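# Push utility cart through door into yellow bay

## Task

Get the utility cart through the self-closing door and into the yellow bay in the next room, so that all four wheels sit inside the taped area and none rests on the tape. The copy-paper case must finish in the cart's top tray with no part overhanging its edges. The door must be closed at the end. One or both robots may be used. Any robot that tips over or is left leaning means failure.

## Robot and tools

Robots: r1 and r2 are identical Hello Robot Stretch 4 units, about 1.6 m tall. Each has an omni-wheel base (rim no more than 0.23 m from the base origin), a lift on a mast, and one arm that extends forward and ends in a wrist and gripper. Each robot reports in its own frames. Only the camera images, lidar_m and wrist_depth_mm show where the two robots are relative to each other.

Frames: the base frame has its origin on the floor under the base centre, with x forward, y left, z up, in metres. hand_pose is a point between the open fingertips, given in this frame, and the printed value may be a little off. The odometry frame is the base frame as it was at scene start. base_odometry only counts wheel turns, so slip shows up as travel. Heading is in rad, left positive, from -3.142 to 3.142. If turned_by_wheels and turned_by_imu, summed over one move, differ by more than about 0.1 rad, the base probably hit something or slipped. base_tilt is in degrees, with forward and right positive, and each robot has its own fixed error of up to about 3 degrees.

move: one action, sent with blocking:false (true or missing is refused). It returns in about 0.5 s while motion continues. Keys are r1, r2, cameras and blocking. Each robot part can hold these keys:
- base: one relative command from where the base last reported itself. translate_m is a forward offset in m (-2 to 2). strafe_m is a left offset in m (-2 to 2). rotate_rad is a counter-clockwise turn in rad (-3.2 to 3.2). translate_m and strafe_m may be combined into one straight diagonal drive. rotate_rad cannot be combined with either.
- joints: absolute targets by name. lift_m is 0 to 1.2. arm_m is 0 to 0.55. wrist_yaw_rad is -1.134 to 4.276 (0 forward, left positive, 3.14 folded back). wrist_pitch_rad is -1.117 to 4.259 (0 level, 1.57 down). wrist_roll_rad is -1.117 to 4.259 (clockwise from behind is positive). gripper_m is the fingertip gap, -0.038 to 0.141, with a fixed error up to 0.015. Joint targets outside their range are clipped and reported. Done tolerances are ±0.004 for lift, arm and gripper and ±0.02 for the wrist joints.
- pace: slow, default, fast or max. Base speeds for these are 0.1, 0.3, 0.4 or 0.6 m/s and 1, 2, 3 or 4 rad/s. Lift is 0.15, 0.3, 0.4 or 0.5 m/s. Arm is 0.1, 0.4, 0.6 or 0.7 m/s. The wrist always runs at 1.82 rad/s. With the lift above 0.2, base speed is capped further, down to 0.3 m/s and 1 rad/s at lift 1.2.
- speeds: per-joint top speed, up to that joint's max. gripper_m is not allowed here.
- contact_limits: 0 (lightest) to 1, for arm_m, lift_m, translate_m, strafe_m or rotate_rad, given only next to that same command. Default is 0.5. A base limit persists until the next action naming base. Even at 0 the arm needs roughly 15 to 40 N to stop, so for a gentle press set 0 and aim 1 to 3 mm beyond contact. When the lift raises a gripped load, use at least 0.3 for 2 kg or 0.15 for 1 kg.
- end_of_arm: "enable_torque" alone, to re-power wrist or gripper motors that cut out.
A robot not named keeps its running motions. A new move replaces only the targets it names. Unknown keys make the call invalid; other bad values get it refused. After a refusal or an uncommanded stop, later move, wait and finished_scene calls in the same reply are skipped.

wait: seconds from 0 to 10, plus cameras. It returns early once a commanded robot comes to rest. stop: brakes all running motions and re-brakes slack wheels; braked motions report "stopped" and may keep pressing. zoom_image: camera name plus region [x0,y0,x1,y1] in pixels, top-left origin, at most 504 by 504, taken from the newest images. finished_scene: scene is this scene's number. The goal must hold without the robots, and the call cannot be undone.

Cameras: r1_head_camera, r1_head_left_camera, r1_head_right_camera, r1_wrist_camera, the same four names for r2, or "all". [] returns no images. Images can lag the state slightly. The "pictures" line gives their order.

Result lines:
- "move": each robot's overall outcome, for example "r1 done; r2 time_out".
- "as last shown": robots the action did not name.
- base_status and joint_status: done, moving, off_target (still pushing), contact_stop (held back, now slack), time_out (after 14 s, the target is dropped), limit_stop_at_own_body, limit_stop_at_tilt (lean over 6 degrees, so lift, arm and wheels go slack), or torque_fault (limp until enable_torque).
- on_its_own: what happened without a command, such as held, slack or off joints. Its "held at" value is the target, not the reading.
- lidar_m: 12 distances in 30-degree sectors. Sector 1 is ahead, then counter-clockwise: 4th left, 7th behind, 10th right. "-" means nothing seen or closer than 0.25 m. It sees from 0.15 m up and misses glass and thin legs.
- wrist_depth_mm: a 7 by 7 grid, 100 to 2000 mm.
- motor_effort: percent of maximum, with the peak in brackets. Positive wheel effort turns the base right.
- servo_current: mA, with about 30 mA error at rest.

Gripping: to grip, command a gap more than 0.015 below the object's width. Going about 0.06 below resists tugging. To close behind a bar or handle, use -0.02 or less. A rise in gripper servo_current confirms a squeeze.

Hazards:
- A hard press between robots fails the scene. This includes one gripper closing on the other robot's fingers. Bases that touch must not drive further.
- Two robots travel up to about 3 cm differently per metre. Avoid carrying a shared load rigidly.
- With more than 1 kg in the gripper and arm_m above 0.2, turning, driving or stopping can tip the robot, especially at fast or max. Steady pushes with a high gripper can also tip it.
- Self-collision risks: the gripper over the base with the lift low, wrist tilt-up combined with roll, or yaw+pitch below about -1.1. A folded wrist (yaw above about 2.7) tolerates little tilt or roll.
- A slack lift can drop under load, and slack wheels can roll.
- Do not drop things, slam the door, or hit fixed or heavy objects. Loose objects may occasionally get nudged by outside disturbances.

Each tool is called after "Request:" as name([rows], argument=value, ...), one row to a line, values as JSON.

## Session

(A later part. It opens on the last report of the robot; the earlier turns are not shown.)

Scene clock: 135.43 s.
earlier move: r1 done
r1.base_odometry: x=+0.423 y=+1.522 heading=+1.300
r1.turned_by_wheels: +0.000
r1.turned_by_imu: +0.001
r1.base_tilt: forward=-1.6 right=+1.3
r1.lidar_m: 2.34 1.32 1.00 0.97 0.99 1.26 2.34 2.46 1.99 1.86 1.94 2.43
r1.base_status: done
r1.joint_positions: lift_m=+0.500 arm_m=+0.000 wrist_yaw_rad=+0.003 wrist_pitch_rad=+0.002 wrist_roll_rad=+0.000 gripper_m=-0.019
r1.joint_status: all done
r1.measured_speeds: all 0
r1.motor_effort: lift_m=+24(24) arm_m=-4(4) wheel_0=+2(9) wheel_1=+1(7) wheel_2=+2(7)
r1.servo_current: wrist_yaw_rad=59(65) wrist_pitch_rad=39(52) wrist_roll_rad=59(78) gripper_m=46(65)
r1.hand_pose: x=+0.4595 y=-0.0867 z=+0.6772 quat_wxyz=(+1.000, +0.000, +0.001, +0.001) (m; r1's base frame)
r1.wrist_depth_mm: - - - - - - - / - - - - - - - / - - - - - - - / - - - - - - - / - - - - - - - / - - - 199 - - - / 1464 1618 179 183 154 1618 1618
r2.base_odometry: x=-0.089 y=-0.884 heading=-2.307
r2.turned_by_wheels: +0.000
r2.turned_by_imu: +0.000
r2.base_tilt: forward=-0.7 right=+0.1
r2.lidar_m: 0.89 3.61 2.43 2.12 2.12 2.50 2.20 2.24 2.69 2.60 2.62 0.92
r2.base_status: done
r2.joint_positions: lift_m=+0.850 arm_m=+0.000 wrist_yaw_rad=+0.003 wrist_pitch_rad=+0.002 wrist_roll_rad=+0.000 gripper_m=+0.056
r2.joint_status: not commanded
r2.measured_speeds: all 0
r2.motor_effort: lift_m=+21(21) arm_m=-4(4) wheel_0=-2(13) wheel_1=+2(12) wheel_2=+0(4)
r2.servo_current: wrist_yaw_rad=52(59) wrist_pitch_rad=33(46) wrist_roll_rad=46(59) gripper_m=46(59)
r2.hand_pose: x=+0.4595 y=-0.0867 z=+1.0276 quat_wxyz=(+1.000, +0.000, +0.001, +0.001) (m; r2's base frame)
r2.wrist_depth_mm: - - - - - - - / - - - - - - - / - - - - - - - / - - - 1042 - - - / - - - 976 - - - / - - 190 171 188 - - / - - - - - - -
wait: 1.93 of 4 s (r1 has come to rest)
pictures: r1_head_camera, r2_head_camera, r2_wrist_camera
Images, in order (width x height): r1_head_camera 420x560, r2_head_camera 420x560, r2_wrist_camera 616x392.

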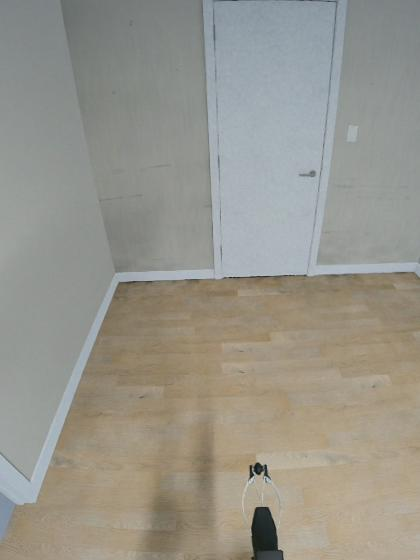

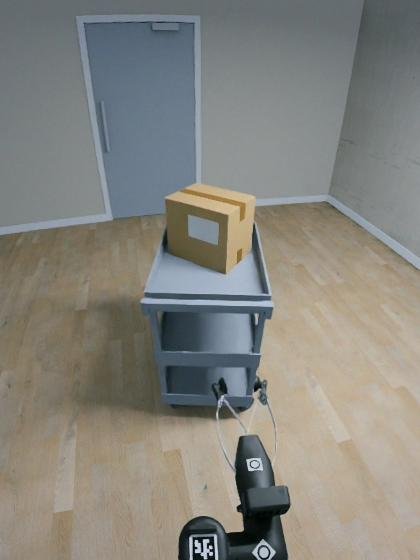

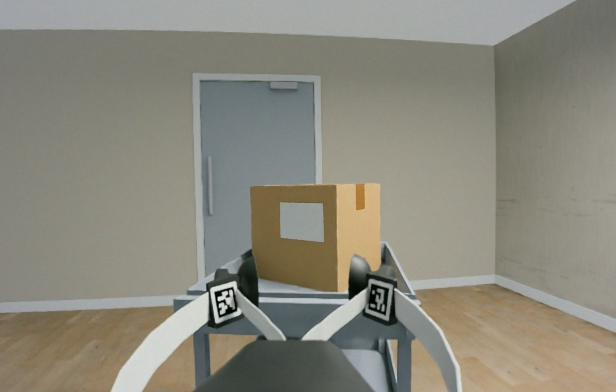

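Request:
move(r2={"joints":{"lift_m":0.7,"wrist_roll_rad":1.57,"gripper_m":0.12},"pace":"fast"}, r1={"base":{"rotate_rad":1.57},"pace":"fast"}, blocking=false, cameras=[])

Request:
wait(seconds=2, cameras=[])

Request:
wait(seconds=0.6, cameras=["r1_head_camera","r1_head_left_camera","r1_wrist_camera","r2_head_camera","r2_wrist_camera"])

Scene clock: 143.33 s.
move: r1 moving; r2 moving
r1.base_odometry: x=+0.423 y=+1.522 heading=+1.678
r1.turned_by_wheels: +0.378
r1.turned_by_imu: +0.378
r1.base_tilt: forward=-1.6 right=+1.3
r1.lidar_m: 1.59 1.03 0.97 0.98 1.13 2.16 2.36 2.16 1.89 1.93 2.32 2.31
r1.base_status: rotate_rad moving
r1.joint_positions: lift_m=+0.500 arm_m=+0.000 wrist_yaw_rad=+0.002 wrist_pitch_rad=+0.002 wrist_roll_rad=+0.000 gripper_m=-0.019
r1.joint_status: not commanded
r1.measured_speeds: translate_m=+0.000 strafe_m=+0.000 rotate_rad=+1.456 lift_m=+0.000 arm_m=+0.000 wrist_yaw_rad=+0.000 wrist_pitch_rad=+0.000 wrist_roll_rad=+0.000
r1.motor_effort: lift_m=+24(24) arm_m=-4(4) wheel_0=-9(9) wheel_1=-7(9) wheel_2=-8(9)
r1.servo_current: wrist_yaw_rad=46(65) wrist_pitch_rad=39(46) wrist_roll_rad=33(59) gripper_m=46(52)
r1.hand_pose: x=+0.4595 y=-0.0868 z=+0.6772 quat_wxyz=(+1.000, +0.000, +0.001, +0.001) (m; r1's base frame)
r1.wrist_depth_mm: - - - - - - 1808 / - - - - - - 1808 / - - - - - - 1808 / - - - - - - 1756 / - - - - - - 1808 / - - 185 198 - 1921 1756 / - 139 179 183 154 1537 1618
r2.base_odometry: x=-0.089 y=-0.884 heading=-2.307
r2.turned_by_wheels: +0.000
r2.turned_by_imu: +0.001
r2.base_tilt: forward=-0.7 right=+0.1
r2.lidar_m: 0.87 3.61 2.41 2.09 2.14 2.53 2.20 2.20 2.66 2.60 2.63 0.93
r2.base_status: not commanded
r2.joint_positions: lift_m=+0.787 arm_m=+0.000 wrist_yaw_rad=+0.003 wrist_pitch_rad=+0.002 wrist_roll_rad=+0.642 gripper_m=+0.075
r2.joint_status: lift_m moving; wrist_roll_rad moving; gripper_m moving
r2.measured_speeds: translate_m=+0.000 strafe_m=+0.000 rotate_rad=+0.000 lift_m=-0.243 arm_m=+0.000 wrist_yaw_rad=+0.000 wrist_pitch_rad=+0.000 wrist_roll_rad=+1.820
r2.motor_effort: lift_m=+9(20) arm_m=-4(4) wheel_0=-2(2) wheel_1=+2(2) wheel_2=+0(0)
r2.servo_current: wrist_yaw_rad=59(59) wrist_pitch_rad=46(46) wrist_roll_rad=78(98) gripper_m=91(91)
r2.hand_pose: x=+0.4595 y=-0.0867 z=+0.9648 quat_wxyz=(+0.949, +0.316, +0.001, +0.001) (m; r2's base frame)
r2.wrist_depth_mm: - - - - - - - / - - - - - - - / - - - - - - - / - - - 976 1098 - - / - - - 1025 654 - 1808 / - - 190 676 187 1618 1464 / - - - - - - 1205
pictures: none
No camera images: "cameras" was empty.

Scene clock: 144.40 s.
earlier move: r1 moving; r2 done
r1.base_odometry: x=+0.423 y=+1.522 heading=+2.870
r1.turned_by_wheels: +1.192
r1.turned_by_imu: +1.199
r1.base_tilt: forward=-1.6 right=+1.3
r1.lidar_m: 0.96 1.00 1.22 2.33 2.42 1.99 1.87 1.96 2.50 2.36 1.33 1.02
r1.base_status: rotate_rad moving
r1.joint_positions: lift_m=+0.500 arm_m=+0.000 wrist_yaw_rad=+0.002 wrist_pitch_rad=+0.002 wrist_roll_rad=+0.000 gripper_m=-0.019
r1.joint_status: not commanded
r1.measured_speeds: all 0
r1.motor_effort: lift_m=+24(24) arm_m=-4(4) wheel_0=+0(11) wheel_1=-2(10) wheel_2=-1(10)
r1.servo_current: wrist_yaw_rad=52(65) wrist_pitch_rad=39(52) wrist_roll_rad=46(65) gripper_m=52(59)
r1.hand_pose: x=+0.4595 y=-0.0868 z=+0.6772 quat_wxyz=(+1.000, +0.000, +0.001, +0.001) (m; r1's base frame)
r1.wrist_depth_mm: - - - - - 741 - / - - - - - 750 - / - - - - - 723 - / - - - - - 741 - / - - - - - 732 - / - - 183 198 170 750 - / - 132 163 147 144 715 -
r2.base_odometry: x=-0.089 y=-0.884 heading=-2.307
r2.turned_by_wheels: +0.000
r2.turned_by_imu: +0.000
r2.base_tilt: forward=-0.7 right=+0.1
r2.lidar_m: 0.88 3.60 2.38 2.12 2.11 2.51 2.21 2.21 2.69 2.60 2.59 0.89
r2.base_status: not commanded
r2.joint_positions: lift_m=+0.700 arm_m=+0.000 wrist_yaw_rad=+0.003 wrist_pitch_rad=+0.002 wrist_roll_rad=+1.568 gripper_m=+0.120
r2.joint_status: all done
r2.measured_speeds: all 0
r2.motor_effort: lift_m=+15(20) arm_m=-4(4) wheel_0=-2(2) wheel_1=+2(2) wheel_2=+0(0)
r2.servo_current: wrist_yaw_rad=52(59) wrist_pitch_rad=39(46) wrist_roll_rad=39(98) gripper_m=52(117)
r2.hand_pose: x=+0.4595 y=-0.0867 z=+0.8780 quat_wxyz=(+0.708, +0.706, +0.001, +0.000) (m; r2's base frame)
r2.wrist_depth_mm: - - - - - 1708 1182 / - - - - - 1756 1229 / - - - 1025 - 699 - / - - - 917 - 699 - / - - - 1008 - 715 - / - - 198 723 193 732 - / - - - - - 1708 1229
wait: 1.07 of 2 s (r2 has come to rest)
pictures: none
No camera images: "cameras" was empty.

Scene clock: 144.57 s.
earlier move: r1 done
r1.base_odometry: x=+0.423 y=+1.522 heading=+2.870
r1.turned_by_wheels: +0.000
r1.turned_by_imu: +0.000
r1.base_tilt: forward=-1.6 right=+1.3
r1.lidar_m: 0.96 0.99 1.24 2.33 2.42 1.99 1.87 2.00 2.49 2.36 1.32 1.02
r1.base_status: done
r1.joint_positions: lift_m=+0.500 arm_m=+0.000 wrist_yaw_rad=+0.002 wrist_pitch_rad=+0.002 wrist_roll_rad=+0.000 gripper_m=-0.019
r1.joint_status: not commanded
r1.measured_speeds: all 0
r1.motor_effort: lift_m=+24(24) arm_m=-4(4) wheel_0=-1(11) wheel_1=-1(10) wheel_2=+0(10)
r1.servo_current: wrist_yaw_rad=59(65) wrist_pitch_rad=39(52) wrist_roll_rad=59(72) gripper_m=52(59)
r1.hand_pose: x=+0.4595 y=-0.0868 z=+0.6772 quat_wxyz=(+1.000, +0.000, +0.001, +0.001) (m; r1's base frame)
r1.wrist_depth_mm: - - - - - 768 - / - - - - - 768 - / - - - - - 723 - / - - - - - 732 - / - - - - - 732 - / - - 182 199 171 750 - / - 133 163 146 144 707 -
r2.base_odometry: x=-0.089 y=-0.884 heading=-2.307
r2.turned_by_wheels: +0.000
r2.turned_by_imu: +0.000
r2.base_tilt: forward=-0.7 right=+0.1
r2.lidar_m: 0.87 3.61 2.40 2.12 2.14 2.50 2.19 2.23 2.68 2.58 2.62 0.91
r2.base_status: not commanded
r2.joint_positions: lift_m=+0.700 arm_m=+0.000 wrist_yaw_rad=+0.003 wrist_pitch_rad=+0.002 wrist_roll_rad=+1.568 gripper_m=+0.120
r2.joint_status: all done
r2.measured_speeds: all 0
r2.motor_effort: lift_m=+15(20) arm_m=-4(4) wheel_0=-2(2) wheel_1=+2(2) wheel_2=+0(0)
r2.servo_current: wrist_yaw_rad=52(59) wrist_pitch_rad=39(46) wrist_roll_rad=52(98) gripper_m=59(117)
r2.hand_pose: x=+0.4595 y=-0.0867 z=+0.8780 quat_wxyz=(+0.708, +0.706, +0.001, +0.000) (m; r2's base frame)
r2.wrist_depth_mm: - - - - - 1756 1205 / - - - - - 1808 1229 / - - - 1042 - 699 - / - - - 931 - 707 - / - - - 976 - 723 - / - - 198 732 192 723 - / - - - - - 1756 1229
wait: 0.17 of 0.6 s (r1 has come to rest)
pictures: r1_head_camera, r1_head_left_camera, r1_wrist_camera, r2_head_camera, r2_wrist_camera
Images, in order (width x height): r1_head_camera 420x560, r1_head_left_camera 420x672, r1_wrist_camera 616x392, r2_head_camera 420x560, r2_wrist_camera 616x392.

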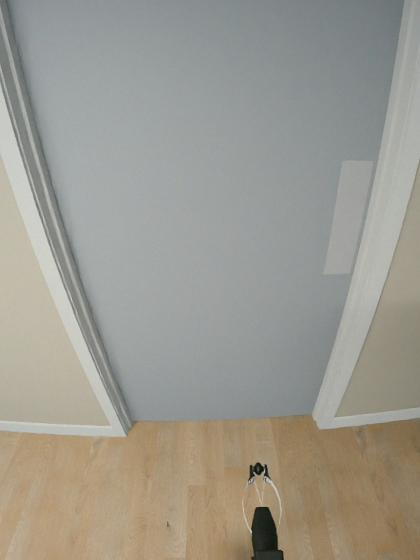

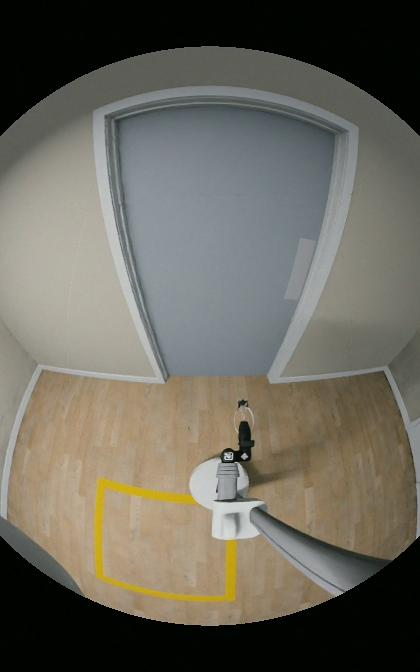

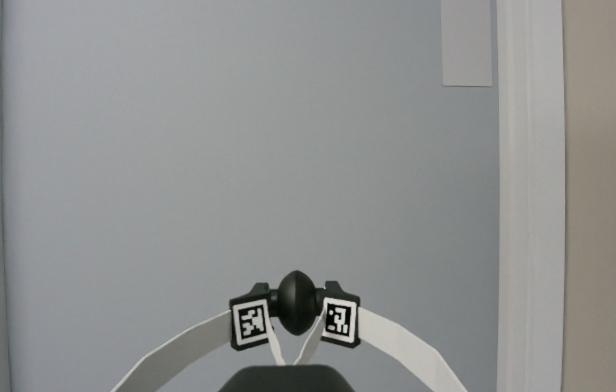

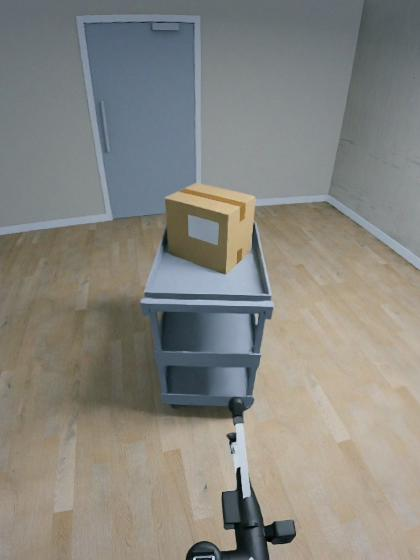

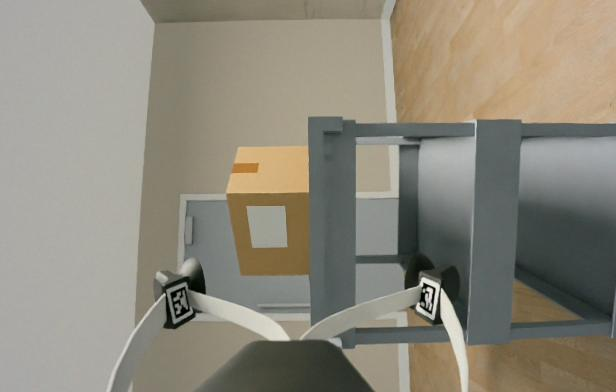

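Request:
zoom_image(camera="r2_head_camera", region=[130, 240, 290, 350])

Request:
zoom_image(camera="r2_wrist_camera", region=[220, 90, 480, 370])

Scaled by 3.150 from the camera's 420x560 image, which has a finer 1200x1600 frame.

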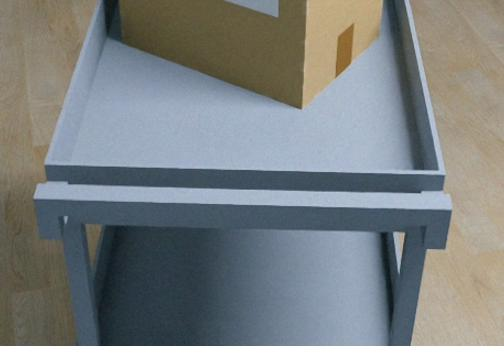

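Scaled by 1.800.

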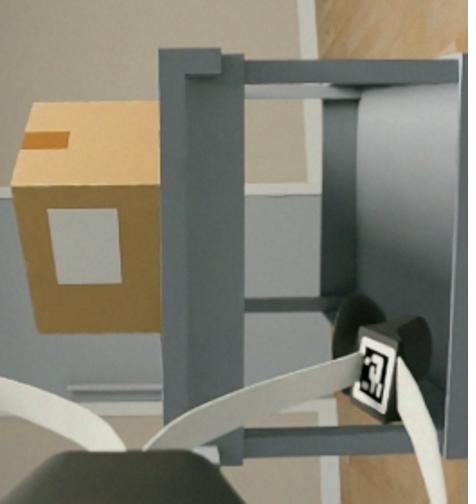

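Request:
move(r2={"base":{"translate_m":0.42},"joints":{"lift_m":0.688},"contact_limits":{"translate_m":0.2}}, r1={"base":{"strafe_m":-0.2},"joints":{"arm_m":0.4}}, blocking=false, cameras=[])

Request:
wait(seconds=3, cameras=[])

Request:
wait(seconds=0.5, cameras=["r1_head_camera","r2_head_camera","r2_wrist_camera"])

Scene clock: 187.03 s.
move: r1 moving; r2 moving
r1.base_odometry: x=+0.432 y=+1.557 heading=+2.870
r1.turned_by_wheels: +0.000
r1.turned_by_imu: +0.000
r1.base_tilt: forward=-1.6 right=+1.2
r1.lidar_m: 0.97 1.01 1.24 2.38 2.46 1.98 1.87 1.97 2.48 2.33 1.34 1.01
r1.base_status: strafe_m moving
r1.joint_positions: lift_m=+0.500 arm_m=+0.051 wrist_yaw_rad=+0.002 wrist_pitch_rad=+0.002 wrist_roll_rad=+0.000 gripper_m=-0.019
r1.joint_status: arm_m moving
r1.measured_speeds: translate_m=+0.000 strafe_m=-0.139 rotate_rad=+0.001 lift_m=+0.000 arm_m=+0.195 wrist_yaw_rad=+0.000 wrist_pitch_rad=+0.000 wrist_roll_rad=+0.000
r1.motor_effort: lift_m=+24(24) arm_m=+4(6) wheel_0=+9(10) wheel_1=-8(10) wheel_2=+0(1)
r1.servo_current: wrist_yaw_rad=39(65) wrist_pitch_rad=52(52) wrist_roll_rad=46(65) gripper_m=52(59)
r1.hand_pose: x=+0.5101 y=-0.0868 z=+0.6772 quat_wxyz=(+1.000, +0.000, +0.001, +0.001) (m; r1's base frame)
r1.wrist_depth_mm: - - - - 715 715 - / - - - - - 691 - / - - - - - 691 - / - - - - - 699 - / - - - - - 707 - / - - 183 198 170 699 - / - 133 163 147 144 647 -
r2.base_odometry: x=-0.110 y=-0.907 heading=-2.307
r2.turned_by_wheels: +0.000
r2.turned_by_imu: +0.001
r2.base_tilt: forward=-0.7 right=+0.1
r2.lidar_m: 0.84 3.57 2.42 2.11 2.13 2.54 2.22 2.23 2.74 2.59 2.59 0.88
r2.base_status: translate_m moving
r2.joint_positions: lift_m=+0.688 arm_m=+0.000 wrist_yaw_rad=+0.003 wrist_pitch_rad=+0.002 wrist_roll_rad=+1.568 gripper_m=+0.120
r2.joint_status: lift_m moving
r2.measured_speeds: translate_m=+0.121 strafe_m=-0.002 rotate_rad=+0.000 lift_m=+0.000 arm_m=+0.000 wrist_yaw_rad=+0.000 wrist_pitch_rad=+0.000 wrist_roll_rad=+0.000
r2.motor_effort: lift_m=+17(17) arm_m=-4(4) wheel_0=+9(9) wheel_1=+6(9) wheel_2=-12(13)
r2.servo_current: wrist_yaw_rad=52(59) wrist_pitch_rad=39(46) wrist_roll_rad=39(65) gripper_m=46(52)
r2.contact_limits: translate_m 0.2
r2.hand_pose: x=+0.4595 y=-0.0867 z=+0.8661 quat_wxyz=(+0.708, +0.706, +0.001, +0.000) (m; r2's base frame)
r2.wrist_depth_mm: - - - - - 1708 1182 / - - - - - 1708 1182 / - - - 1025 - 676 - / - - - 904 - 691 - / - - 1060 976 - 699 - / - - 199 699 197 699 - / - - - - - 1708 1229
pictures: none
No camera images: "cameras" was empty.

Scene clock: 188.80 s.
earlier move: r1 done; r2 moving
r1.base_odometry: x=+0.476 y=+1.715 heading=+2.870
r1.turned_by_wheels: +0.000
r1.turned_by_imu: -0.001
r1.base_tilt: forward=-1.6 right=+1.3
r1.lidar_m: 0.97 0.98 1.25 2.54 2.61 1.97 1.86 1.97 2.23 2.16 1.35 0.95
r1.base_status: done
r1.joint_positions: lift_m=+0.500 arm_m=+0.400 wrist_yaw_rad=+0.002 wrist_pitch_rad=+0.002 wrist_roll_rad=+0.000 gripper_m=-0.019
r1.joint_status: all done
r1.measured_speeds: all 0
r1.motor_effort: lift_m=+24(24) arm_m=+5(7) wheel_0=+0(11) wheel_1=+2(10) wheel_2=+0(1)
r1.servo_current: wrist_yaw_rad=46(65) wrist_pitch_rad=39(52) wrist_roll_rad=46(65) gripper_m=52(59)
r1.hand_pose: x=+0.8594 y=-0.0868 z=+0.6772 quat_wxyz=(+1.000, +0.000, +0.001, +0.001) (m; r1's base frame)
r1.wrist_depth_mm: 362 364 368 366 373 373 307 / 362 366 366 366 373 373 312 / 362 364 366 368 373 373 298 / 362 364 370 373 375 375 314 / 364 366 370 373 375 377 315 / 366 370 366 200 373 379 301 / 366 370 180 373 170 353 300
r2.base_odometry: x=-0.362 y=-1.185 heading=-2.307
r2.turned_by_wheels: +0.000
r2.turned_by_imu: +0.001
r2.base_tilt: forward=-0.6 right=+0.1
r2.lidar_m: 0.47 0.52 2.51 2.23 2.21 2.71 2.60 2.63 2.83 2.51 2.54 0.51
r2.base_status: translate_m moving
r2.joint_positions: lift_m=+0.688 arm_m=+0.000 wrist_yaw_rad=+0.003 wrist_pitch_rad=+0.002 wrist_roll_rad=+1.568 gripper_m=+0.120
r2.joint_status: all done
r2.measured_speeds: translate_m=+0.087 strafe_m=+0.000 rotate_rad=+0.003 lift_m=+0.000 arm_m=+0.000 wrist_yaw_rad=+0.000 wrist_pitch_rad=+0.000 wrist_roll_rad=+0.000
r2.motor_effort: lift_m=+14(17) arm_m=-4(4) wheel_0=+1(11) wheel_1=+4(9) wheel_2=-3(14)
r2.servo_current: wrist_yaw_rad=46(59) wrist_pitch_rad=46(46) wrist_roll_rad=65(65) gripper_m=59(59)
r2.contact_limits: translate_m 0.2
r2.hand_pose: x=+0.4595 y=-0.0867 z=+0.8661 quat_wxyz=(+0.708, +0.706, +0.001, +0.000) (m; r2's base frame)
r2.wrist_depth_mm: - - - 239 297 1576 1138 / - - - 291 301 683 304 / - - 654 304 304 - - / - - 554 309 310 - - / - - 580 314 314 - - / - - 201 258 214 - - / - - - - - 1863 -
wait: 1.77 of 3 s (r1 has come to rest)
pictures: none
No camera images: "cameras" was empty.

Scene clock: 189.30 s.
earlier move: r2 moving
r1.base_odometry: x=+0.476 y=+1.715 heading=+2.870
r1.turned_by_wheels: +0.000
r1.turned_by_imu: +0.000
r1.base_tilt: forward=-1.6 right=+1.3
r1.lidar_m: 0.97 1.00 1.26 2.53 2.62 1.99 1.87 1.96 2.24 2.15 1.38 0.96
r1.base_status: done
r1.joint_positions: lift_m=+0.500 arm_m=+0.400 wrist_yaw_rad=+0.002 wrist_pitch_rad=+0.002 wrist_roll_rad=+0.000 gripper_m=-0.019
r1.joint_status: all done
r1.measured_speeds: all 0
r1.motor_effort: lift_m=+24(24) arm_m=+5(7) wheel_0=+0(11) wheel_1=+1(10) wheel_2=+0(1)
r1.servo_current: wrist_yaw_rad=39(65) wrist_pitch_rad=39(52) wrist_roll_rad=46(65) gripper_m=59(59)
r1.hand_pose: x=+0.8594 y=-0.0868 z=+0.6772 quat_wxyz=(+1.000, +0.000, +0.001, +0.001) (m; r1's base frame)
r1.wrist_depth_mm: 357 364 366 366 370 373 307 / 364 364 368 368 370 370 310 / 366 366 368 368 370 375 298 / 364 364 368 370 373 377 314 / 364 368 370 375 377 377 315 / 364 368 368 198 377 377 298 / 364 368 179 373 170 353 300
r2.base_odometry: x=-0.371 y=-1.195 heading=-2.307
r2.turned_by_wheels: +0.000
r2.turned_by_imu: +0.000
r2.base_tilt: forward=-0.7 right=+0.1
r2.lidar_m: 0.46 0.52 2.51 2.24 2.24 2.69 2.61 2.61 2.81 2.53 2.53 0.49
r2.base_status: translate_m moving
r2.joint_positions: lift_m=+0.688 arm_m=+0.000 wrist_yaw_rad=+0.003 wrist_pitch_rad=+0.002 wrist_roll_rad=+1.568 gripper_m=+0.120
r2.joint_status: all done
r2.measured_speeds: all 0
r2.motor_effort: lift_m=+14(17) arm_m=-4(4) wheel_0=+2(11) wheel_1=+3(9) wheel_2=-2(14)
r2.servo_current: wrist_yaw_rad=46(59) wrist_pitch_rad=39(46) wrist_roll_rad=33(65) gripper_m=46(59)
r2.contact_limits: translate_m 0.2
r2.hand_pose: x=+0.4595 y=-0.0867 z=+0.8661 quat_wxyz=(+0.708, +0.706, +0.001, +0.000) (m; r2's base frame)
r2.wrist_depth_mm: - - - 222 279 1397 1060 / - - - 281 285 597 307 / - - 640 286 289 878 - / - - 535 293 293 878 - / - - 559 238 297 - - / - - 200 241 200 - - / - - - - - 1921 -
wait: 0.50 s; no rest
pictures: r1_head_camera, r2_head_camera, r2_wrist_camera
Images, in order (width x height): r1_head_camera 420x560, r2_head_camera 420x560, r2_wrist_camera 616x392.

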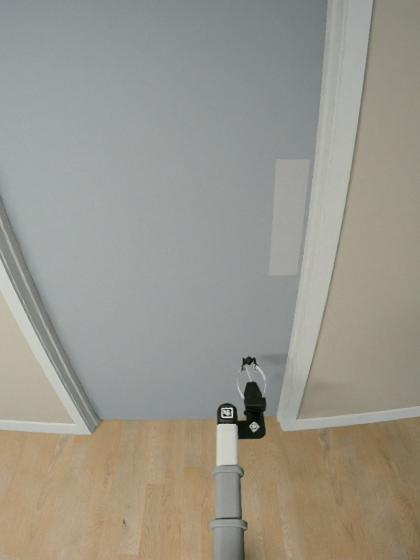

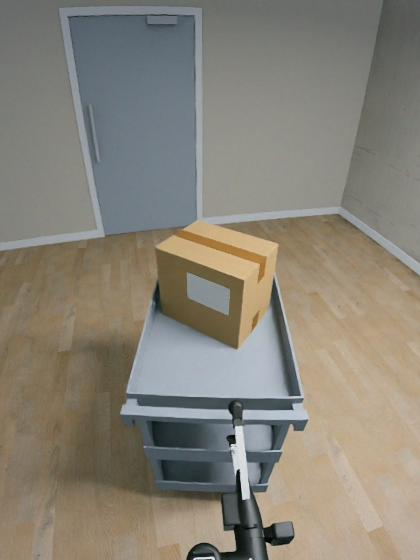

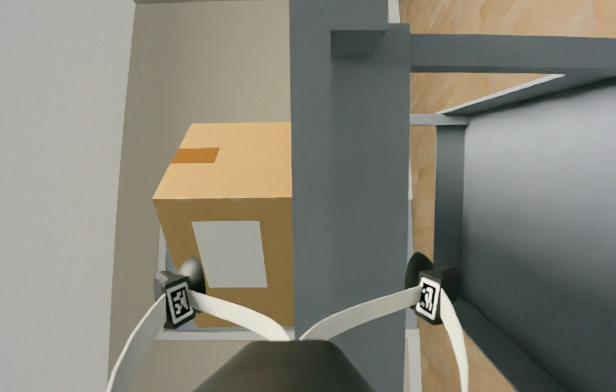

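Request:
move(r2={"base":{"translate_m":0.075},"joints":{"lift_m":0.682},"contact_limits":{"translate_m":0.1},"pace":"slow"}, blocking=false, cameras=[])

Request:
wait(seconds=2.5, cameras=["r2_head_camera","r2_wrist_camera"])

Request:
zoom_image(camera="r2_head_camera", region=[100, 330, 340, 500])

Scene clock: 201.67 s.
earlier move: r2 done
move: r2 moving
r1: as last shown
r1.lidar_m: 0.96 1.02 1.24 2.54 2.62 1.99 1.88 1.97 2.26 2.15 1.38 0.95
r1.motor_effort: lift_m=+24(24) arm_m=+5(5) wheel_0=+0(1) wheel_1=+1(1) wheel_2=+0(0)
r1.servo_current: wrist_yaw_rad=33(65) wrist_pitch_rad=46(52) wrist_roll_rad=52(65) gripper_m=52(59)
r1.wrist_depth_mm: 362 364 364 368 373 373 307 / 362 364 366 368 370 373 312 / 362 366 368 366 373 373 298 / 364 368 370 370 375 375 315 / 364 368 370 373 375 377 317 / 366 366 370 198 375 377 300 / 368 370 180 373 170 353 298
r2.base_odometry: x=-0.379 y=-1.204 heading=-2.307
r2.turned_by_wheels: +0.000
r2.turned_by_imu: +0.001
r2.base_tilt: forward=-0.7 right=+0.1
r2.lidar_m: 0.43 0.50 2.48 2.22 2.24 2.72 2.63 2.66 2.81 2.50 2.54 0.48
r2.base_status: translate_m moving
r2.joint_positions: lift_m=+0.682 arm_m=+0.000 wrist_yaw_rad=+0.003 wrist_pitch_rad=+0.002 wrist_roll_rad=+1.568 gripper_m=+0.120
r2.joint_status: lift_m moving
r2.measured_speeds: translate_m=+0.049 strafe_m=+0.000 rotate_rad=+0.002 lift_m=+0.000 arm_m=+0.000 wrist_yaw_rad=+0.000 wrist_pitch_rad=+0.000 wrist_roll_rad=+0.000
r2.motor_effort: lift_m=+15(16) arm_m=-4(4) wheel_0=+6(8) wheel_1=+7(7) wheel_2=-9(11)
r2.servo_current: wrist_yaw_rad=52(59) wrist_pitch_rad=39(46) wrist_roll_rad=52(59) gripper_m=52(52)
r2.contact_limits: translate_m 0.1
r2.hand_pose: x=+0.4595 y=-0.0867 z=+0.8601 quat_wxyz=(+0.708, +0.706, +0.001, +0.000) (m; r2's base frame)
r2.wrist_depth_mm: - - - 212 268 276 1060 / - - - 216 274 1576 477 / - - 627 219 279 878 - / - - 521 224 282 831 - / - - 569 227 285 - - / - - 200 228 198 - - / - - - - - 1863 -
pictures: none
No camera images: "cameras" was empty.

Scene clock: 203.17 s.
earlier move: r2 done
r1.base_odometry: x=+0.476 y=+1.715 heading=+2.870
r1.turned_by_wheels: +0.000
r1.turned_by_imu: +0.000
r1.base_tilt: forward=-1.6 right=+1.3
r1.lidar_m: 0.96 1.01 1.26 2.52 2.66 2.00 1.86 1.96 2.25 2.13 1.33 0.95
r1.base_status: not commanded
r1.joint_positions: lift_m=+0.500 arm_m=+0.400 wrist_yaw_rad=+0.002 wrist_pitch_rad=+0.002 wrist_roll_rad=+0.000 gripper_m=-0.019
r1.joint_status: not commanded
r1.measured_speeds: all 0
r1.motor_effort: lift_m=+24(24) arm_m=+5(5) wheel_0=+0(1) wheel_1=+1(2) wheel_2=+0(0)
r1.servo_current: wrist_yaw_rad=59(65) wrist_pitch_rad=39(52) wrist_roll_rad=39(65) gripper_m=52(59)
r1.hand_pose: x=+0.8594 y=-0.0868 z=+0.6772 quat_wxyz=(+1.000, +0.000, +0.001, +0.001) (m; r1's base frame)
r1.wrist_depth_mm: 359 364 368 366 370 368 306 / 362 364 366 366 373 370 310 / 364 366 366 370 373 373 300 / 364 364 368 373 373 373 317 / 364 368 368 373 373 375 315 / 366 366 370 198 375 377 301 / 364 370 180 370 171 353 300
r2.base_odometry: x=-0.421 y=-1.250 heading=-2.307
r2.turned_by_wheels: +0.000
r2.turned_by_imu: +0.000
r2.base_tilt: forward=-0.7 right=+0.0
r2.lidar_m: 0.38 0.43 2.55 2.23 2.25 2.73 2.68 2.71 2.82 2.49 2.51 0.41
r2.base_status: done
r2.joint_positions: lift_m=+0.682 arm_m=+0.000 wrist_yaw_rad=+0.002 wrist_pitch_rad=+0.002 wrist_roll_rad=+1.568 gripper_m=+0.120
r2.joint_status: all done
r2.measured_speeds: all 0
r2.motor_effort: lift_m=+15(16) arm_m=-4(4) wheel_0=+6(9) wheel_1=+4(7) wheel_2=-7(11)
r2.servo_current: wrist_yaw_rad=46(59) wrist_pitch_rad=39(46) wrist_roll_rad=46(65) gripper_m=52(59)
r2.contact_limits: translate_m 0.1
r2.hand_pose: x=+0.4595 y=-0.0869 z=+0.8600 quat_wxyz=(+0.708, +0.706, +0.001, +0.000) (m; r2's base frame)
r2.wrist_depth_mm: - - - 154 212 218 227 / - - - 156 216 1576 - / - - 569 158 218 - - / - 500 452 160 221 820 - / - - 477 163 224 820 - / - - 200 165 195 - - / - - - - 231 - -
wait: 1.50 of 2.5 s (r2 has come to rest)
pictures: r2_head_camera, r2_wrist_camera
Images, in order (width x height): r2_head_camera 420x560, r2_wrist_camera 616x392.

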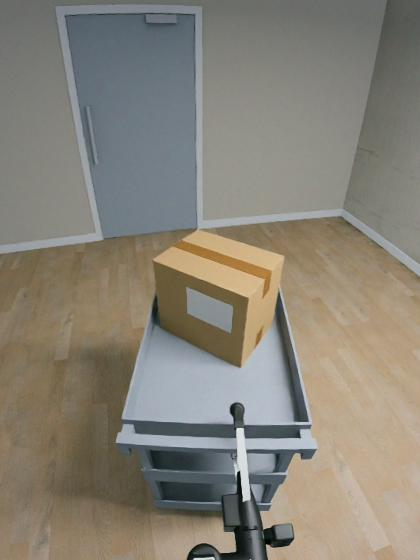

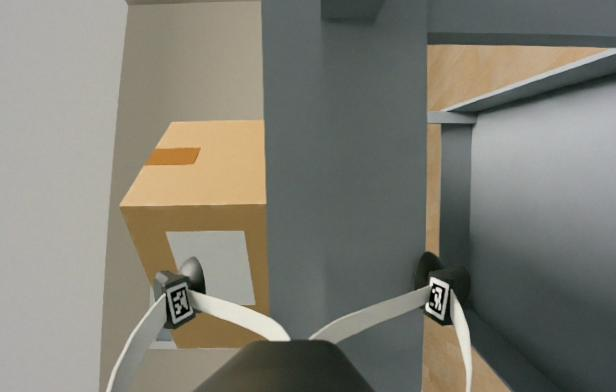

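Scaled by 2.100 from the camera's 420x560 image, which has a finer 1200x1600 frame.

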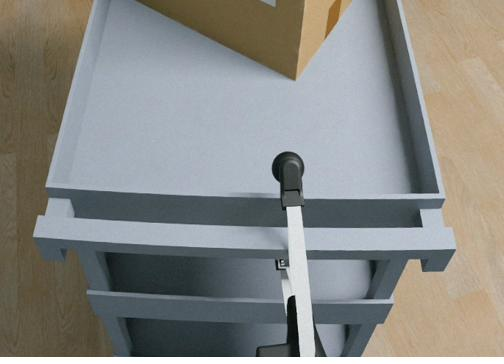

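Request:
move(r2={"base":{"translate_m":-0.025},"joints":{"lift_m":0.688},"pace":"slow"}, blocking=false, cameras=[])

Request:
wait(seconds=1.5, cameras=[])

Request:
move(r2={"joints":{"gripper_m":-0.02}}, blocking=false, cameras=[])

Request:
wait(seconds=2, cameras=["r2_head_camera","r2_wrist_camera"])

Scene clock: 210.87 s.
move: r2 moving
r1: as last shown
r1.base_tilt: forward=-1.6 right=+1.2
r1.lidar_m: 0.96 1.02 1.26 2.54 2.62 1.99 1.86 1.95 2.25 2.16 1.36 0.95
r1.servo_current: wrist_yaw_rad=52(59) wrist_pitch_rad=39(46) wrist_roll_rad=59(65) gripper_m=52(59)
r1.wrist_depth_mm: 359 364 364 368 368 373 306 / 364 362 368 370 368 373 310 / 362 366 366 370 373 373 300 / 364 370 366 373 373 373 315 / 366 368 368 373 373 375 315 / 366 366 370 199 375 377 301 / 364 366 180 373 171 355 300
r2.base_odometry: x=-0.413 y=-1.242 heading=-2.307
r2.turned_by_wheels: +0.000
r2.turned_by_imu: +0.001
r2.base_tilt: forward=-0.7 right=+0.1
r2.lidar_m: 0.39 0.41 2.53 2.24 2.25 2.71 2.68 2.70 2.83 2.50 2.53 0.43
r2.base_status: translate_m moving
r2.joint_positions: lift_m=+0.688 arm_m=+0.000 wrist_yaw_rad=+0.002 wrist_pitch_rad=+0.003 wrist_roll_rad=+1.568 gripper_m=+0.120
r2.joint_status: lift_m moving
r2.measured_speeds: translate_m=-0.048 strafe_m=-0.001 rotate_rad=+0.001 lift_m=+0.000 arm_m=+0.000 wrist_yaw_rad=+0.000 wrist_pitch_rad=+0.000 wrist_roll_rad=+0.000
r2.motor_effort: lift_m=+23(25) arm_m=-4(4) wheel_0=-3(6) wheel_1=-6(8) wheel_2=+8(8)
r2.servo_current: wrist_yaw_rad=46(59) wrist_pitch_rad=46(46) wrist_roll_rad=46(52) gripper_m=52(52)
r2.hand_pose: x=+0.4595 y=-0.0869 z=+0.8651 quat_wxyz=(+0.708, +0.706, +0.002, +0.000) (m; r2's base frame)
r2.wrist_depth_mm: - - - 164 222 227 228 / - - - 165 224 1618 1118 / - - 585 168 227 - - / - - 462 170 231 - - / - - 488 173 235 842 - / - - 201 175 213 - - / - - - - 241 - -
pictures: none
No camera images: "cameras" was empty.

Scene clock: 211.67 s.
earlier move: r2 done
r1.base_odometry: x=+0.476 y=+1.715 heading=+2.870
r1.turned_by_wheels: +0.000
r1.turned_by_imu: +0.000
r1.base_tilt: forward=-1.6 right=+1.2
r1.lidar_m: 0.97 1.00 1.24 2.54 2.63 1.98 1.88 1.97 2.25 2.14 1.32 0.97
r1.base_status: not commanded
r1.joint_positions: lift_m=+0.500 arm_m=+0.400 wrist_yaw_rad=+0.002 wrist_pitch_rad=+0.002 wrist_roll_rad=+0.000 gripper_m=-0.019
r1.joint_status: not commanded
r1.measured_speeds: all 0
r1.motor_effort: lift_m=+24(24) arm_m=+5(5) wheel_0=+0(1) wheel_1=+1(2) wheel_2=+0(0)
r1.servo_current: wrist_yaw_rad=33(65) wrist_pitch_rad=46(46) wrist_roll_rad=52(65) gripper_m=59(59)
r1.hand_pose: x=+0.8594 y=-0.0868 z=+0.6772 quat_wxyz=(+1.000, +0.000, +0.001, +0.001) (m; r1's base frame)
r1.wrist_depth_mm: 362 364 366 368 370 373 307 / 362 364 368 370 368 373 310 / 359 364 368 370 373 375 298 / 364 366 368 373 373 375 314 / 366 368 370 370 375 375 319 / 368 368 370 198 377 377 301 / 364 370 180 373 170 353 300
r2.base_odometry: x=-0.404 y=-1.232 heading=-2.307
r2.turned_by_wheels: +0.000
r2.turned_by_imu: +0.000
r2.base_tilt: forward=-0.7 right=+0.1
r2.lidar_m: 0.41 0.44 2.51 2.24 2.25 2.70 2.67 2.70 2.82 2.50 2.50 0.43
r2.base_status: done
r2.joint_positions: lift_m=+0.688 arm_m=+0.000 wrist_yaw_rad=+0.002 wrist_pitch_rad=+0.003 wrist_roll_rad=+1.568 gripper_m=+0.120
r2.joint_status: all done
r2.measured_speeds: all 0
r2.motor_effort: lift_m=+22(25) arm_m=-4(4) wheel_0=-4(7) wheel_1=-4(8) wheel_2=+6(9)
r2.servo_current: wrist_yaw_rad=46(65) wrist_pitch_rad=39(46) wrist_roll_rad=52(65) gripper_m=59(59)
r2.hand_pose: x=+0.4595 y=-0.0869 z=+0.8652 quat_wxyz=(+0.708, +0.706, +0.002, +0.000) (m; r2's base frame)
r2.wrist_depth_mm: - - - 178 235 241 241 / - - - 180 239 1576 1118 / - - 597 183 241 - - / - - 480 185 245 - - / - - 508 189 249 - - / - - 200 190 200 - - / - - - - 256 1708 -
wait: 0.80 of 1.5 s (r2 has come to rest)
pictures: none
No camera images: "cameras" was empty.

Scene clock: 212.17 s.
move: r2 moving
r1: as last shown
r1.base_tilt: forward=-1.5 right=+1.3
r1.lidar_m: 0.97 1.01 1.25 2.55 2.61 1.97 1.87 1.96 2.24 2.17 1.34 0.96
r1.motor_effort: lift_m=+24(24) arm_m=+5(5) wheel_0=+0(0) wheel_1=+2(2) wheel_2=+0(0)
r1.servo_current: wrist_yaw_rad=59(59) wrist_pitch_rad=39(46) wrist_roll_rad=39(65) gripper_m=52(59)
r1.wrist_depth_mm: 362 364 366 368 370 370 309 / 362 364 366 370 373 370 310 / 364 364 366 370 370 373 298 / 364 368 368 370 373 377 315 / 366 366 370 370 373 377 315 / 364 368 368 198 375 377 300 / 366 366 180 375 170 353 298
r2.base_odometry: x=-0.404 y=-1.232 heading=-2.307
r2.turned_by_wheels: +0.000
r2.turned_by_imu: +0.000
r2.base_tilt: forward=-0.6 right=+0.1
r2.lidar_m: 0.40 0.45 2.53 2.24 2.25 2.71 2.68 2.69 2.83 2.50 2.53 0.44
r2.base_status: not commanded
r2.joint_positions: lift_m=+0.688 arm_m=+0.000 wrist_yaw_rad=+0.002 wrist_pitch_rad=+0.003 wrist_roll_rad=+1.568 gripper_m=+0.106
r2.joint_status: gripper_m moving
r2.measured_speeds: all 0
r2.motor_effort: lift_m=+21(22) arm_m=-4(4) wheel_0=-4(4) wheel_1=-5(5) wheel_2=+6(6)
r2.servo_current: wrist_yaw_rad=46(46) wrist_pitch_rad=46(46) wrist_roll_rad=46(52) gripper_m=117(117)
r2.hand_pose: x=+0.4595 y=-0.0869 z=+0.8652 quat_wxyz=(+0.708, +0.706, +0.002, +0.000) (m; r2's base frame)
r2.wrist_depth_mm: - - - 177 236 241 240 / - - - 180 237 1576 1118 / - - 597 183 242 - - / - - 484 185 245 - - / - - 504 189 248 854 - / - - 197 190 192 - - / - - - - 255 1708 -
pictures: none
No camera images: "cameras" was empty.

Scene clock: 213.83 s.
earlier move: r2 done
r1.base_odometry: x=+0.476 y=+1.715 heading=+2.870
r1.turned_by_wheels: +0.000
r1.turned_by_imu: +0.000
r1.base_tilt: forward=-1.5 right=+1.3
r1.lidar_m: 0.96 1.00 1.25 2.54 2.61 1.99 1.86 1.97 2.27 2.16 1.37 0.94
r1.base_status: not commanded
r1.joint_positions: lift_m=+0.500 arm_m=+0.400 wrist_yaw_rad=+0.002 wrist_pitch_rad=+0.002 wrist_roll_rad=+0.000 gripper_m=-0.019
r1.joint_status: not commanded
r1.measured_speeds: all 0
r1.motor_effort: lift_m=+24(24) arm_m=+5(5) wheel_0=+0(1) wheel_1=+1(2) wheel_2=+0(0)
r1.servo_current: wrist_yaw_rad=46(59) wrist_pitch_rad=39(52) wrist_roll_rad=52(65) gripper_m=46(59)
r1.hand_pose: x=+0.8594 y=-0.0868 z=+0.6772 quat_wxyz=(+1.000, +0.000, +0.001, +0.001) (m; r1's base frame)
r1.wrist_depth_mm: 359 362 366 366 370 373 307 / 362 362 364 368 370 373 312 / 364 366 368 368 373 370 300 / 366 364 368 370 370 375 315 / 364 364 370 373 377 377 315 / 366 368 368 199 377 377 300 / 366 368 180 373 170 351 300
r2.base_odometry: x=-0.404 y=-1.232 heading=-2.307
r2.turned_by_wheels: +0.000
r2.turned_by_imu: +0.000
r2.base_tilt: forward=-0.7 right=+0.0
r2.lidar_m: 0.41 0.45 2.52 2.24 2.24 2.70 2.68 2.66 2.84 2.49 2.53 0.43
r2.base_status: not commanded
r2.joint_positions: lift_m=+0.688 arm_m=+0.000 wrist_yaw_rad=+0.002 wrist_pitch_rad=+0.003 wrist_roll_rad=+1.568 gripper_m=-0.018
r2.joint_status: all done
r2.measured_speeds: all 0
r2.motor_effort: lift_m=+22(22) arm_m=-4(4) wheel_0=-3(4) wheel_1=-5(5) wheel_2=+6(7)
r2.servo_current: wrist_yaw_rad=52(59) wrist_pitch_rad=39(46) wrist_roll_rad=46(59) gripper_m=111(247)
r2.hand_pose: x=+0.4595 y=-0.0869 z=+0.8652 quat_wxyz=(+0.708, +0.706, +0.002, +0.000) (m; r2's base frame)
r2.wrist_depth_mm: - - - 163 221 227 232 / - - - 167 225 1537 - / - - 564 170 229 - - / - - 473 173 233 831 - / - - 504 176 236 831 - / - - 186 179 179 - - / - - - - - 1618 -
wait: 1.67 of 2 s (r2 has come to rest)
pictures: r2_head_camera, r2_wrist_camera
Images, in order (width x height): r2_head_camera 420x560, r2_wrist_camera 616x392.

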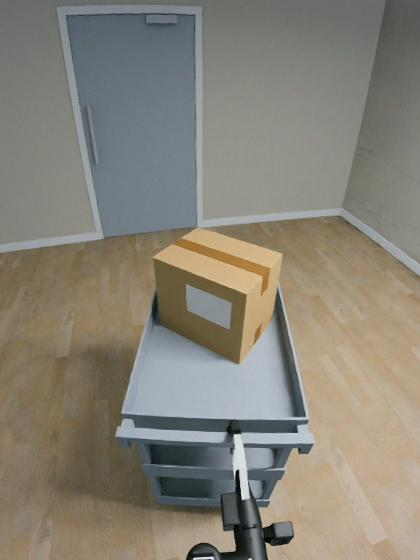

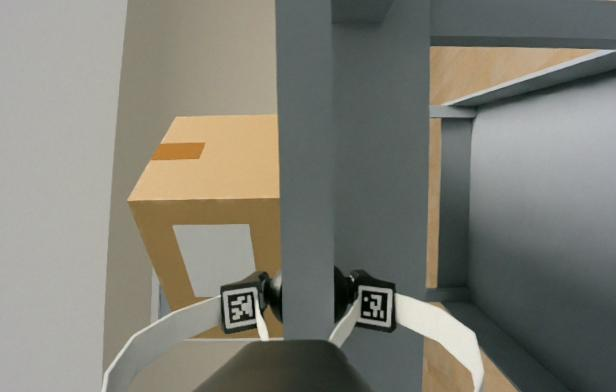

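Request:
move(r2={"base":{"rotate_rad":0.17},"pace":"slow"}, r1={"base":{"translate_m":0.25,"strafe_m":0.12},"contact_limits":{"translate_m":0.7,"strafe_m":0.7},"pace":"slow"}, blocking=false, cameras=[])

Request:
wait(seconds=2, cameras=["r2_head_camera"])

Request:
wait(seconds=2, cameras=["r1_head_camera","r2_head_camera","r2_head_left_camera","r2_wrist_camera"])

r1: "contact_limits": translate_m and strafe_m are given together and make one move, which takes one limit: state it under one of them only
Scene clock: 261.53 s.
r1.base_odometry: x=+0.476 y=+1.715 heading=+2.870
r1.turned_by_wheels: +0.000
r1.turned_by_imu: -0.003
r1.base_tilt: forward=-1.6 right=+1.3
r1.lidar_m: 0.97 1.02 1.25 2.53 2.62 1.97 1.87 1.95 2.22 2.14 1.35 0.94
r1.base_status: not commanded
r1.joint_positions: lift_m=+0.500 arm_m=+0.400 wrist_yaw_rad=+0.002 wrist_pitch_rad=+0.002 wrist_roll_rad=+0.000 gripper_m=-0.019
r1.joint_status: not commanded
r1.measured_speeds: all 0
r1.motor_effort: lift_m=+24(24) arm_m=+5(5) wheel_0=+0(1) wheel_1=+1(2) wheel_2=+0(0)
r1.servo_current: wrist_yaw_rad=59(59) wrist_pitch_rad=39(52) wrist_roll_rad=52(65) gripper_m=52(59)
r1.hand_pose: x=+0.8594 y=-0.0868 z=+0.6772 quat_wxyz=(+1.000, +0.000, +0.001, +0.001) (m; r1's base frame)
r1.wrist_depth_mm: 359 362 366 368 368 370 309 / 362 362 366 370 373 373 310 / 362 364 366 373 368 375 298 / 364 368 368 373 373 373 314 / 364 368 368 370 373 375 315 / 368 368 370 198 375 377 301 / 366 368 179 373 171 353 300
r2.base_odometry: x=-0.404 y=-1.232 heading=-2.307
r2.turned_by_wheels: +0.000
r2.turned_by_imu: +0.007
r2.base_tilt: forward=-0.6 right=+0.1
r2.lidar_m: 0.40 0.44 2.50 2.22 2.25 2.72 2.67 2.69 2.82 2.50 2.52 0.45
r2.base_status: not commanded
r2.joint_positions: lift_m=+0.688 arm_m=+0.000 wrist_yaw_rad=+0.002 wrist_pitch_rad=+0.003 wrist_roll_rad=+1.568 gripper_m=-0.018
r2.joint_status: all done
r2.measured_speeds: all 0
r2.motor_effort: lift_m=+21(22) arm_m=-4(4) wheel_0=-3(4) wheel_1=-5(5) wheel_2=+6(7)
r2.servo_current: wrist_yaw_rad=52(59) wrist_pitch_rad=46(46) wrist_roll_rad=39(59) gripper_m=117(247)
r2.hand_pose: x=+0.4595 y=-0.0869 z=+0.8652 quat_wxyz=(+0.708, +0.706, +0.002, +0.000) (m; r2's base frame)
r2.wrist_depth_mm: - - - 164 220 227 232 / - - - 167 224 1618 - / - - 574 170 229 - - / - - 469 174 233 854 - / - - 508 176 237 854 - / - - 186 179 180 - - / - - - - - 1576 -
pictures: none

not run: a call was refused earlier in this reply.

not run: a call was refused earlier in this reply.

Request:
move(r2={"base":{"rotate_rad":0.17},"pace":"slow"}, r1={"base":{"translate_m":0.25,"strafe_m":0.12},"contact_limits":{"translate_m":0.7},"pace":"slow"}, blocking=false, cameras=[])

Request:
wait(seconds=2, cameras=[])

Request:
wait(seconds=3, cameras=["r1_head_camera","r2_head_camera","r2_head_left_camera","r2_wrist_camera"])

Scene clock: 268.07 s.
move: r1 moving; r2 moving
r1.base_odometry: x=+0.463 y=+1.713 heading=+2.870
r1.turned_by_wheels: +0.000
r1.turned_by_imu: +0.000
r1.base_tilt: forward=-1.6 right=+1.3
r1.lidar_m: 0.94 1.00 1.19 2.53 2.60 1.99 1.89 1.97 2.25 2.18 1.31 0.94
r1.base_status: translate_m moving; strafe_m moving
r1.joint_positions: lift_m=+0.500 arm_m=+0.400 wrist_yaw_rad=+0.002 wrist_pitch_rad=+0.002 wrist_roll_rad=+0.000 gripper_m=-0.019
r1.joint_status: not commanded
r1.measured_speeds: translate_m=+0.049 strafe_m=+0.023 rotate_rad=+0.002 lift_m=+0.000 arm_m=+0.000 wrist_yaw_rad=+0.000 wrist_pitch_rad=+0.000 wrist_roll_rad=+0.000
r1.motor_effort: lift_m=+24(24) arm_m=+5(5) wheel_0=+2(4) wheel_1=+6(7) wheel_2=-6(7)
r1.servo_current: wrist_yaw_rad=46(65) wrist_pitch_rad=33(46) wrist_roll_rad=39(65) gripper_m=52(59)
r1.contact_limits: translate_m 0.7
r1.hand_pose: x=+0.8594 y=-0.0868 z=+0.6772 quat_wxyz=(+1.000, +0.000, +0.001, +0.001) (m; r1's base frame)
r1.wrist_depth_mm: 351 351 355 355 357 359 317 / 349 351 355 357 359 359 319 / 353 353 357 359 362 364 322 / 351 355 357 357 362 364 322 / 355 355 357 362 364 364 307 / 353 359 357 198 364 366 324 / 355 357 179 362 179 364 322
r2.base_odometry: x=-0.404 y=-1.232 heading=-2.190
r2.turned_by_wheels: +0.117
r2.turned_by_imu: +0.115
r2.base_tilt: forward=-0.8 right=+0.1
r2.lidar_m: 0.41 0.46 2.41 2.22 2.26 2.86 2.67 2.74 2.70 2.52 2.57 0.40
r2.base_status: rotate_rad moving
r2.joint_positions: lift_m=+0.688 arm_m=+0.000 wrist_yaw_rad=-0.004 wrist_pitch_rad=+0.003 wrist_roll_rad=+1.568 gripper_m=-0.019
r2.joint_status: not commanded
r2.measured_speeds: translate_m=-0.004 strafe_m=+0.002 rotate_rad=+0.342 lift_m=+0.000 arm_m=-0.001 wrist_yaw_rad=-0.003 wrist_pitch_rad=+0.004 wrist_roll_rad=+0.000
r2.motor_effort: lift_m=+22(22) arm_m=+0(4) wheel_0=-8(11) wheel_1=-7(9) wheel_2=-9(12)
r2.servo_current: wrist_yaw_rad=59(59) wrist_pitch_rad=39(46) wrist_roll_rad=46(59) gripper_m=78(117)
r2.hand_pose: x=+0.4589 y=-0.0886 z=+0.8651 quat_wxyz=(+0.708, +0.706, +0.000, -0.002) (m; r2's base frame)
r2.wrist_depth_mm: - - - 139 196 1430 1182 / - - 569 144 202 750 - / - 504 462 150 210 - - / - 496 469 158 218 820 - / - - 549 164 226 - - / - - 187 169 181 - - / - - - - 242 1661 508
pictures: none
No camera images: "cameras" was empty.

Scene clock: 268.67 s.
earlier move: r1 moving; r2 done
r1.base_odometry: x=+0.412 y=+1.704 heading=+2.871
r1.turned_by_wheels: +0.000
r1.turned_by_imu: +0.000
r1.base_tilt: forward=-1.5 right=+1.3
r1.lidar_m: 0.90 0.94 1.17 2.51 2.60 2.06 1.93 2.01 2.28 2.20 1.25 0.91
r1.base_status: translate_m moving; strafe_m moving
r1.joint_positions: lift_m=+0.500 arm_m=+0.400 wrist_yaw_rad=+0.002 wrist_pitch_rad=+0.002 wrist_roll_rad=+0.000 gripper_m=-0.019
r1.joint_status: not commanded
r1.measured_speeds: translate_m=+0.090 strafe_m=+0.042 rotate_rad=+0.004 lift_m=+0.000 arm_m=+0.000 wrist_yaw_rad=+0.000 wrist_pitch_rad=+0.000 wrist_roll_rad=+0.000
r1.motor_effort: lift_m=+24(24) arm_m=+5(5) wheel_0=+5(6) wheel_1=+4(8) wheel_2=-3(7)
r1.servo_current: wrist_yaw_rad=52(65) wrist_pitch_rad=39(46) wrist_roll_rad=33(65) gripper_m=59(59)
r1.contact_limits: translate_m 0.7
r1.hand_pose: x=+0.8594 y=-0.0868 z=+0.6772 quat_wxyz=(+1.000, +0.000, +0.001, +0.001) (m; r1's base frame)
r1.wrist_depth_mm: 306 307 309 312 315 317 315 / 307 307 309 314 315 315 317 / 307 310 312 314 315 315 319 / 309 309 312 315 317 320 320 / 310 310 314 314 319 319 320 / 309 309 312 198 319 320 320 / 310 312 314 184 179 320 320
r2.base_odometry: x=-0.404 y=-1.232 heading=-2.138
r2.turned_by_wheels: +0.052
r2.turned_by_imu: +0.051
r2.base_tilt: forward=-0.7 right=+0.0
r2.lidar_m: 0.38 0.47 2.37 2.23 2.28 2.83 2.67 2.75 2.62 2.49 2.57 0.39
r2.base_status: done
r2.joint_positions: lift_m=+0.688 arm_m=+0.000 wrist_yaw_rad=-0.003 wrist_pitch_rad=+0.005 wrist_roll_rad=+1.568 gripper_m=-0.019
r2.joint_status: not commanded
r2.measured_speeds: all 0
r2.motor_effort: lift_m=+21(22) arm_m=+5(5) wheel_0=-1(11) wheel_1=-4(9) wheel_2=-8(12)
r2.servo_current: wrist_yaw_rad=46(59) wrist_pitch_rad=39(46) wrist_roll_rad=59(59) gripper_m=78(117)
r2.hand_pose: x=+0.4589 y=-0.0883 z=+0.8646 quat_wxyz=(+0.708, +0.706, +0.001, -0.003) (m; r2's base frame)
r2.wrist_depth_mm: - - - - 182 - - / - - 488 133 191 - - / - 445 430 140 204 - - / - - 496 148 215 - - / - - 615 159 226 - - / - - 186 169 180 1661 - / - - - - - 1708 492
wait: 0.60 of 2 s (r2 has come to rest)
pictures: none
No camera images: "cameras" was empty.

Scene clock: 271.53 s.
earlier move: r1 done
r1.base_odometry: x=+0.204 y=+1.667 heading=+2.867
r1.turned_by_wheels: -0.003
r1.turned_by_imu: +0.001
r1.base_tilt: forward=-1.6 right=+1.3
r1.lidar_m: 0.78 0.80 0.90 2.32 2.50 2.24 2.13 2.20 2.40 2.29 0.98 0.79
r1.base_status: done
r1.joint_positions: lift_m=+0.500 arm_m=+0.399 wrist_yaw_rad=-0.019 wrist_pitch_rad=+0.002 wrist_roll_rad=+0.000 gripper_m=-0.020
r1.joint_status: not commanded
r1.measured_speeds: all 0
r1.motor_effort: lift_m=+24(24) arm_m=+11(11) wheel_0=-10(11) wheel_1=-4(13) wheel_2=-24(27)
r1.servo_current: wrist_yaw_rad=85(124) wrist_pitch_rad=39(52) wrist_roll_rad=52(65) gripper_m=39(59)
r1.contact_limits: translate_m 0.7
r1.hand_pose: x=+0.8570 y=-0.0929 z=+0.6772 quat_wxyz=(+1.000, +0.000, +0.001, -0.010) (m; r1's base frame)
r1.wrist_depth_mm: 191 201 212 224 238 253 268 / 192 202 213 227 239 255 270 / 192 202 213 224 238 254 271 / 193 202 213 225 239 256 268 / 194 202 214 226 240 257 271 / 194 203 213 195 183 256 273 / 193 201 162 179 240 150 274
r2.base_odometry: x=-0.404 y=-1.232 heading=-2.138
r2.turned_by_wheels: +0.000
r2.turned_by_imu: +0.000
r2.base_tilt: forward=-0.7 right=+0.1
r2.lidar_m: 0.42 0.48 2.36 2.23 2.28 2.81 2.68 2.76 2.64 2.50 2.58 0.38
r2.base_status: done
r2.joint_positions: lift_m=+0.688 arm_m=+0.000 wrist_yaw_rad=-0.003 wrist_pitch_rad=+0.005 wrist_roll_rad=+1.568 gripper_m=-0.019
r2.joint_status: not commanded
r2.measured_speeds: all 0
r2.motor_effort: lift_m=+21(22) arm_m=+5(5) wheel_0=-1(11) wheel_1=-4(9) wheel_2=-8(12)
r2.servo_current: wrist_yaw_rad=52(59) wrist_pitch_rad=46(52) wrist_roll_rad=59(59) gripper_m=85(117)
r2.hand_pose: x=+0.4589 y=-0.0883 z=+0.8646 quat_wxyz=(+0.708, +0.706, +0.001, -0.003) (m; r2's base frame)
r2.wrist_depth_mm: - - - - 182 - - / - - 488 133 191 - - / - 445 433 140 204 - - / - - 496 148 215 - - / - - 609 159 226 - - / - - 187 169 180 1708 - / - - - - - 1661 496
wait: 2.87 of 3 s (r1 has come to rest)
pictures: r1_head_camera, r2_head_camera, r2_head_left_camera, r2_wrist_camera
Images, in order (width x height): r1_head_camera 420x560, r2_head_camera 420x560, r2_head_left_camera 420x672, r2_wrist_camera 616x392.

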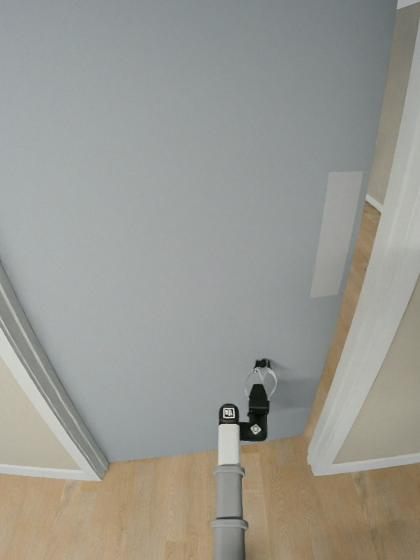

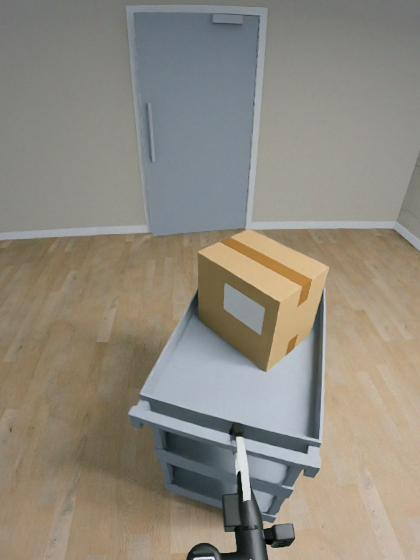

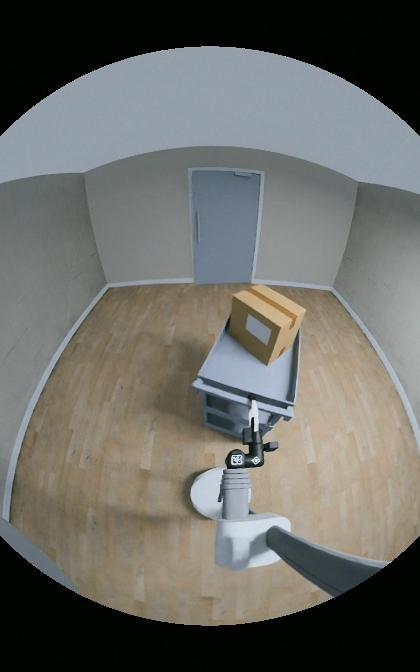

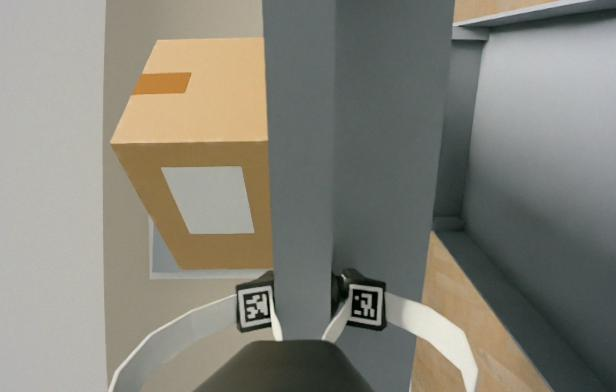

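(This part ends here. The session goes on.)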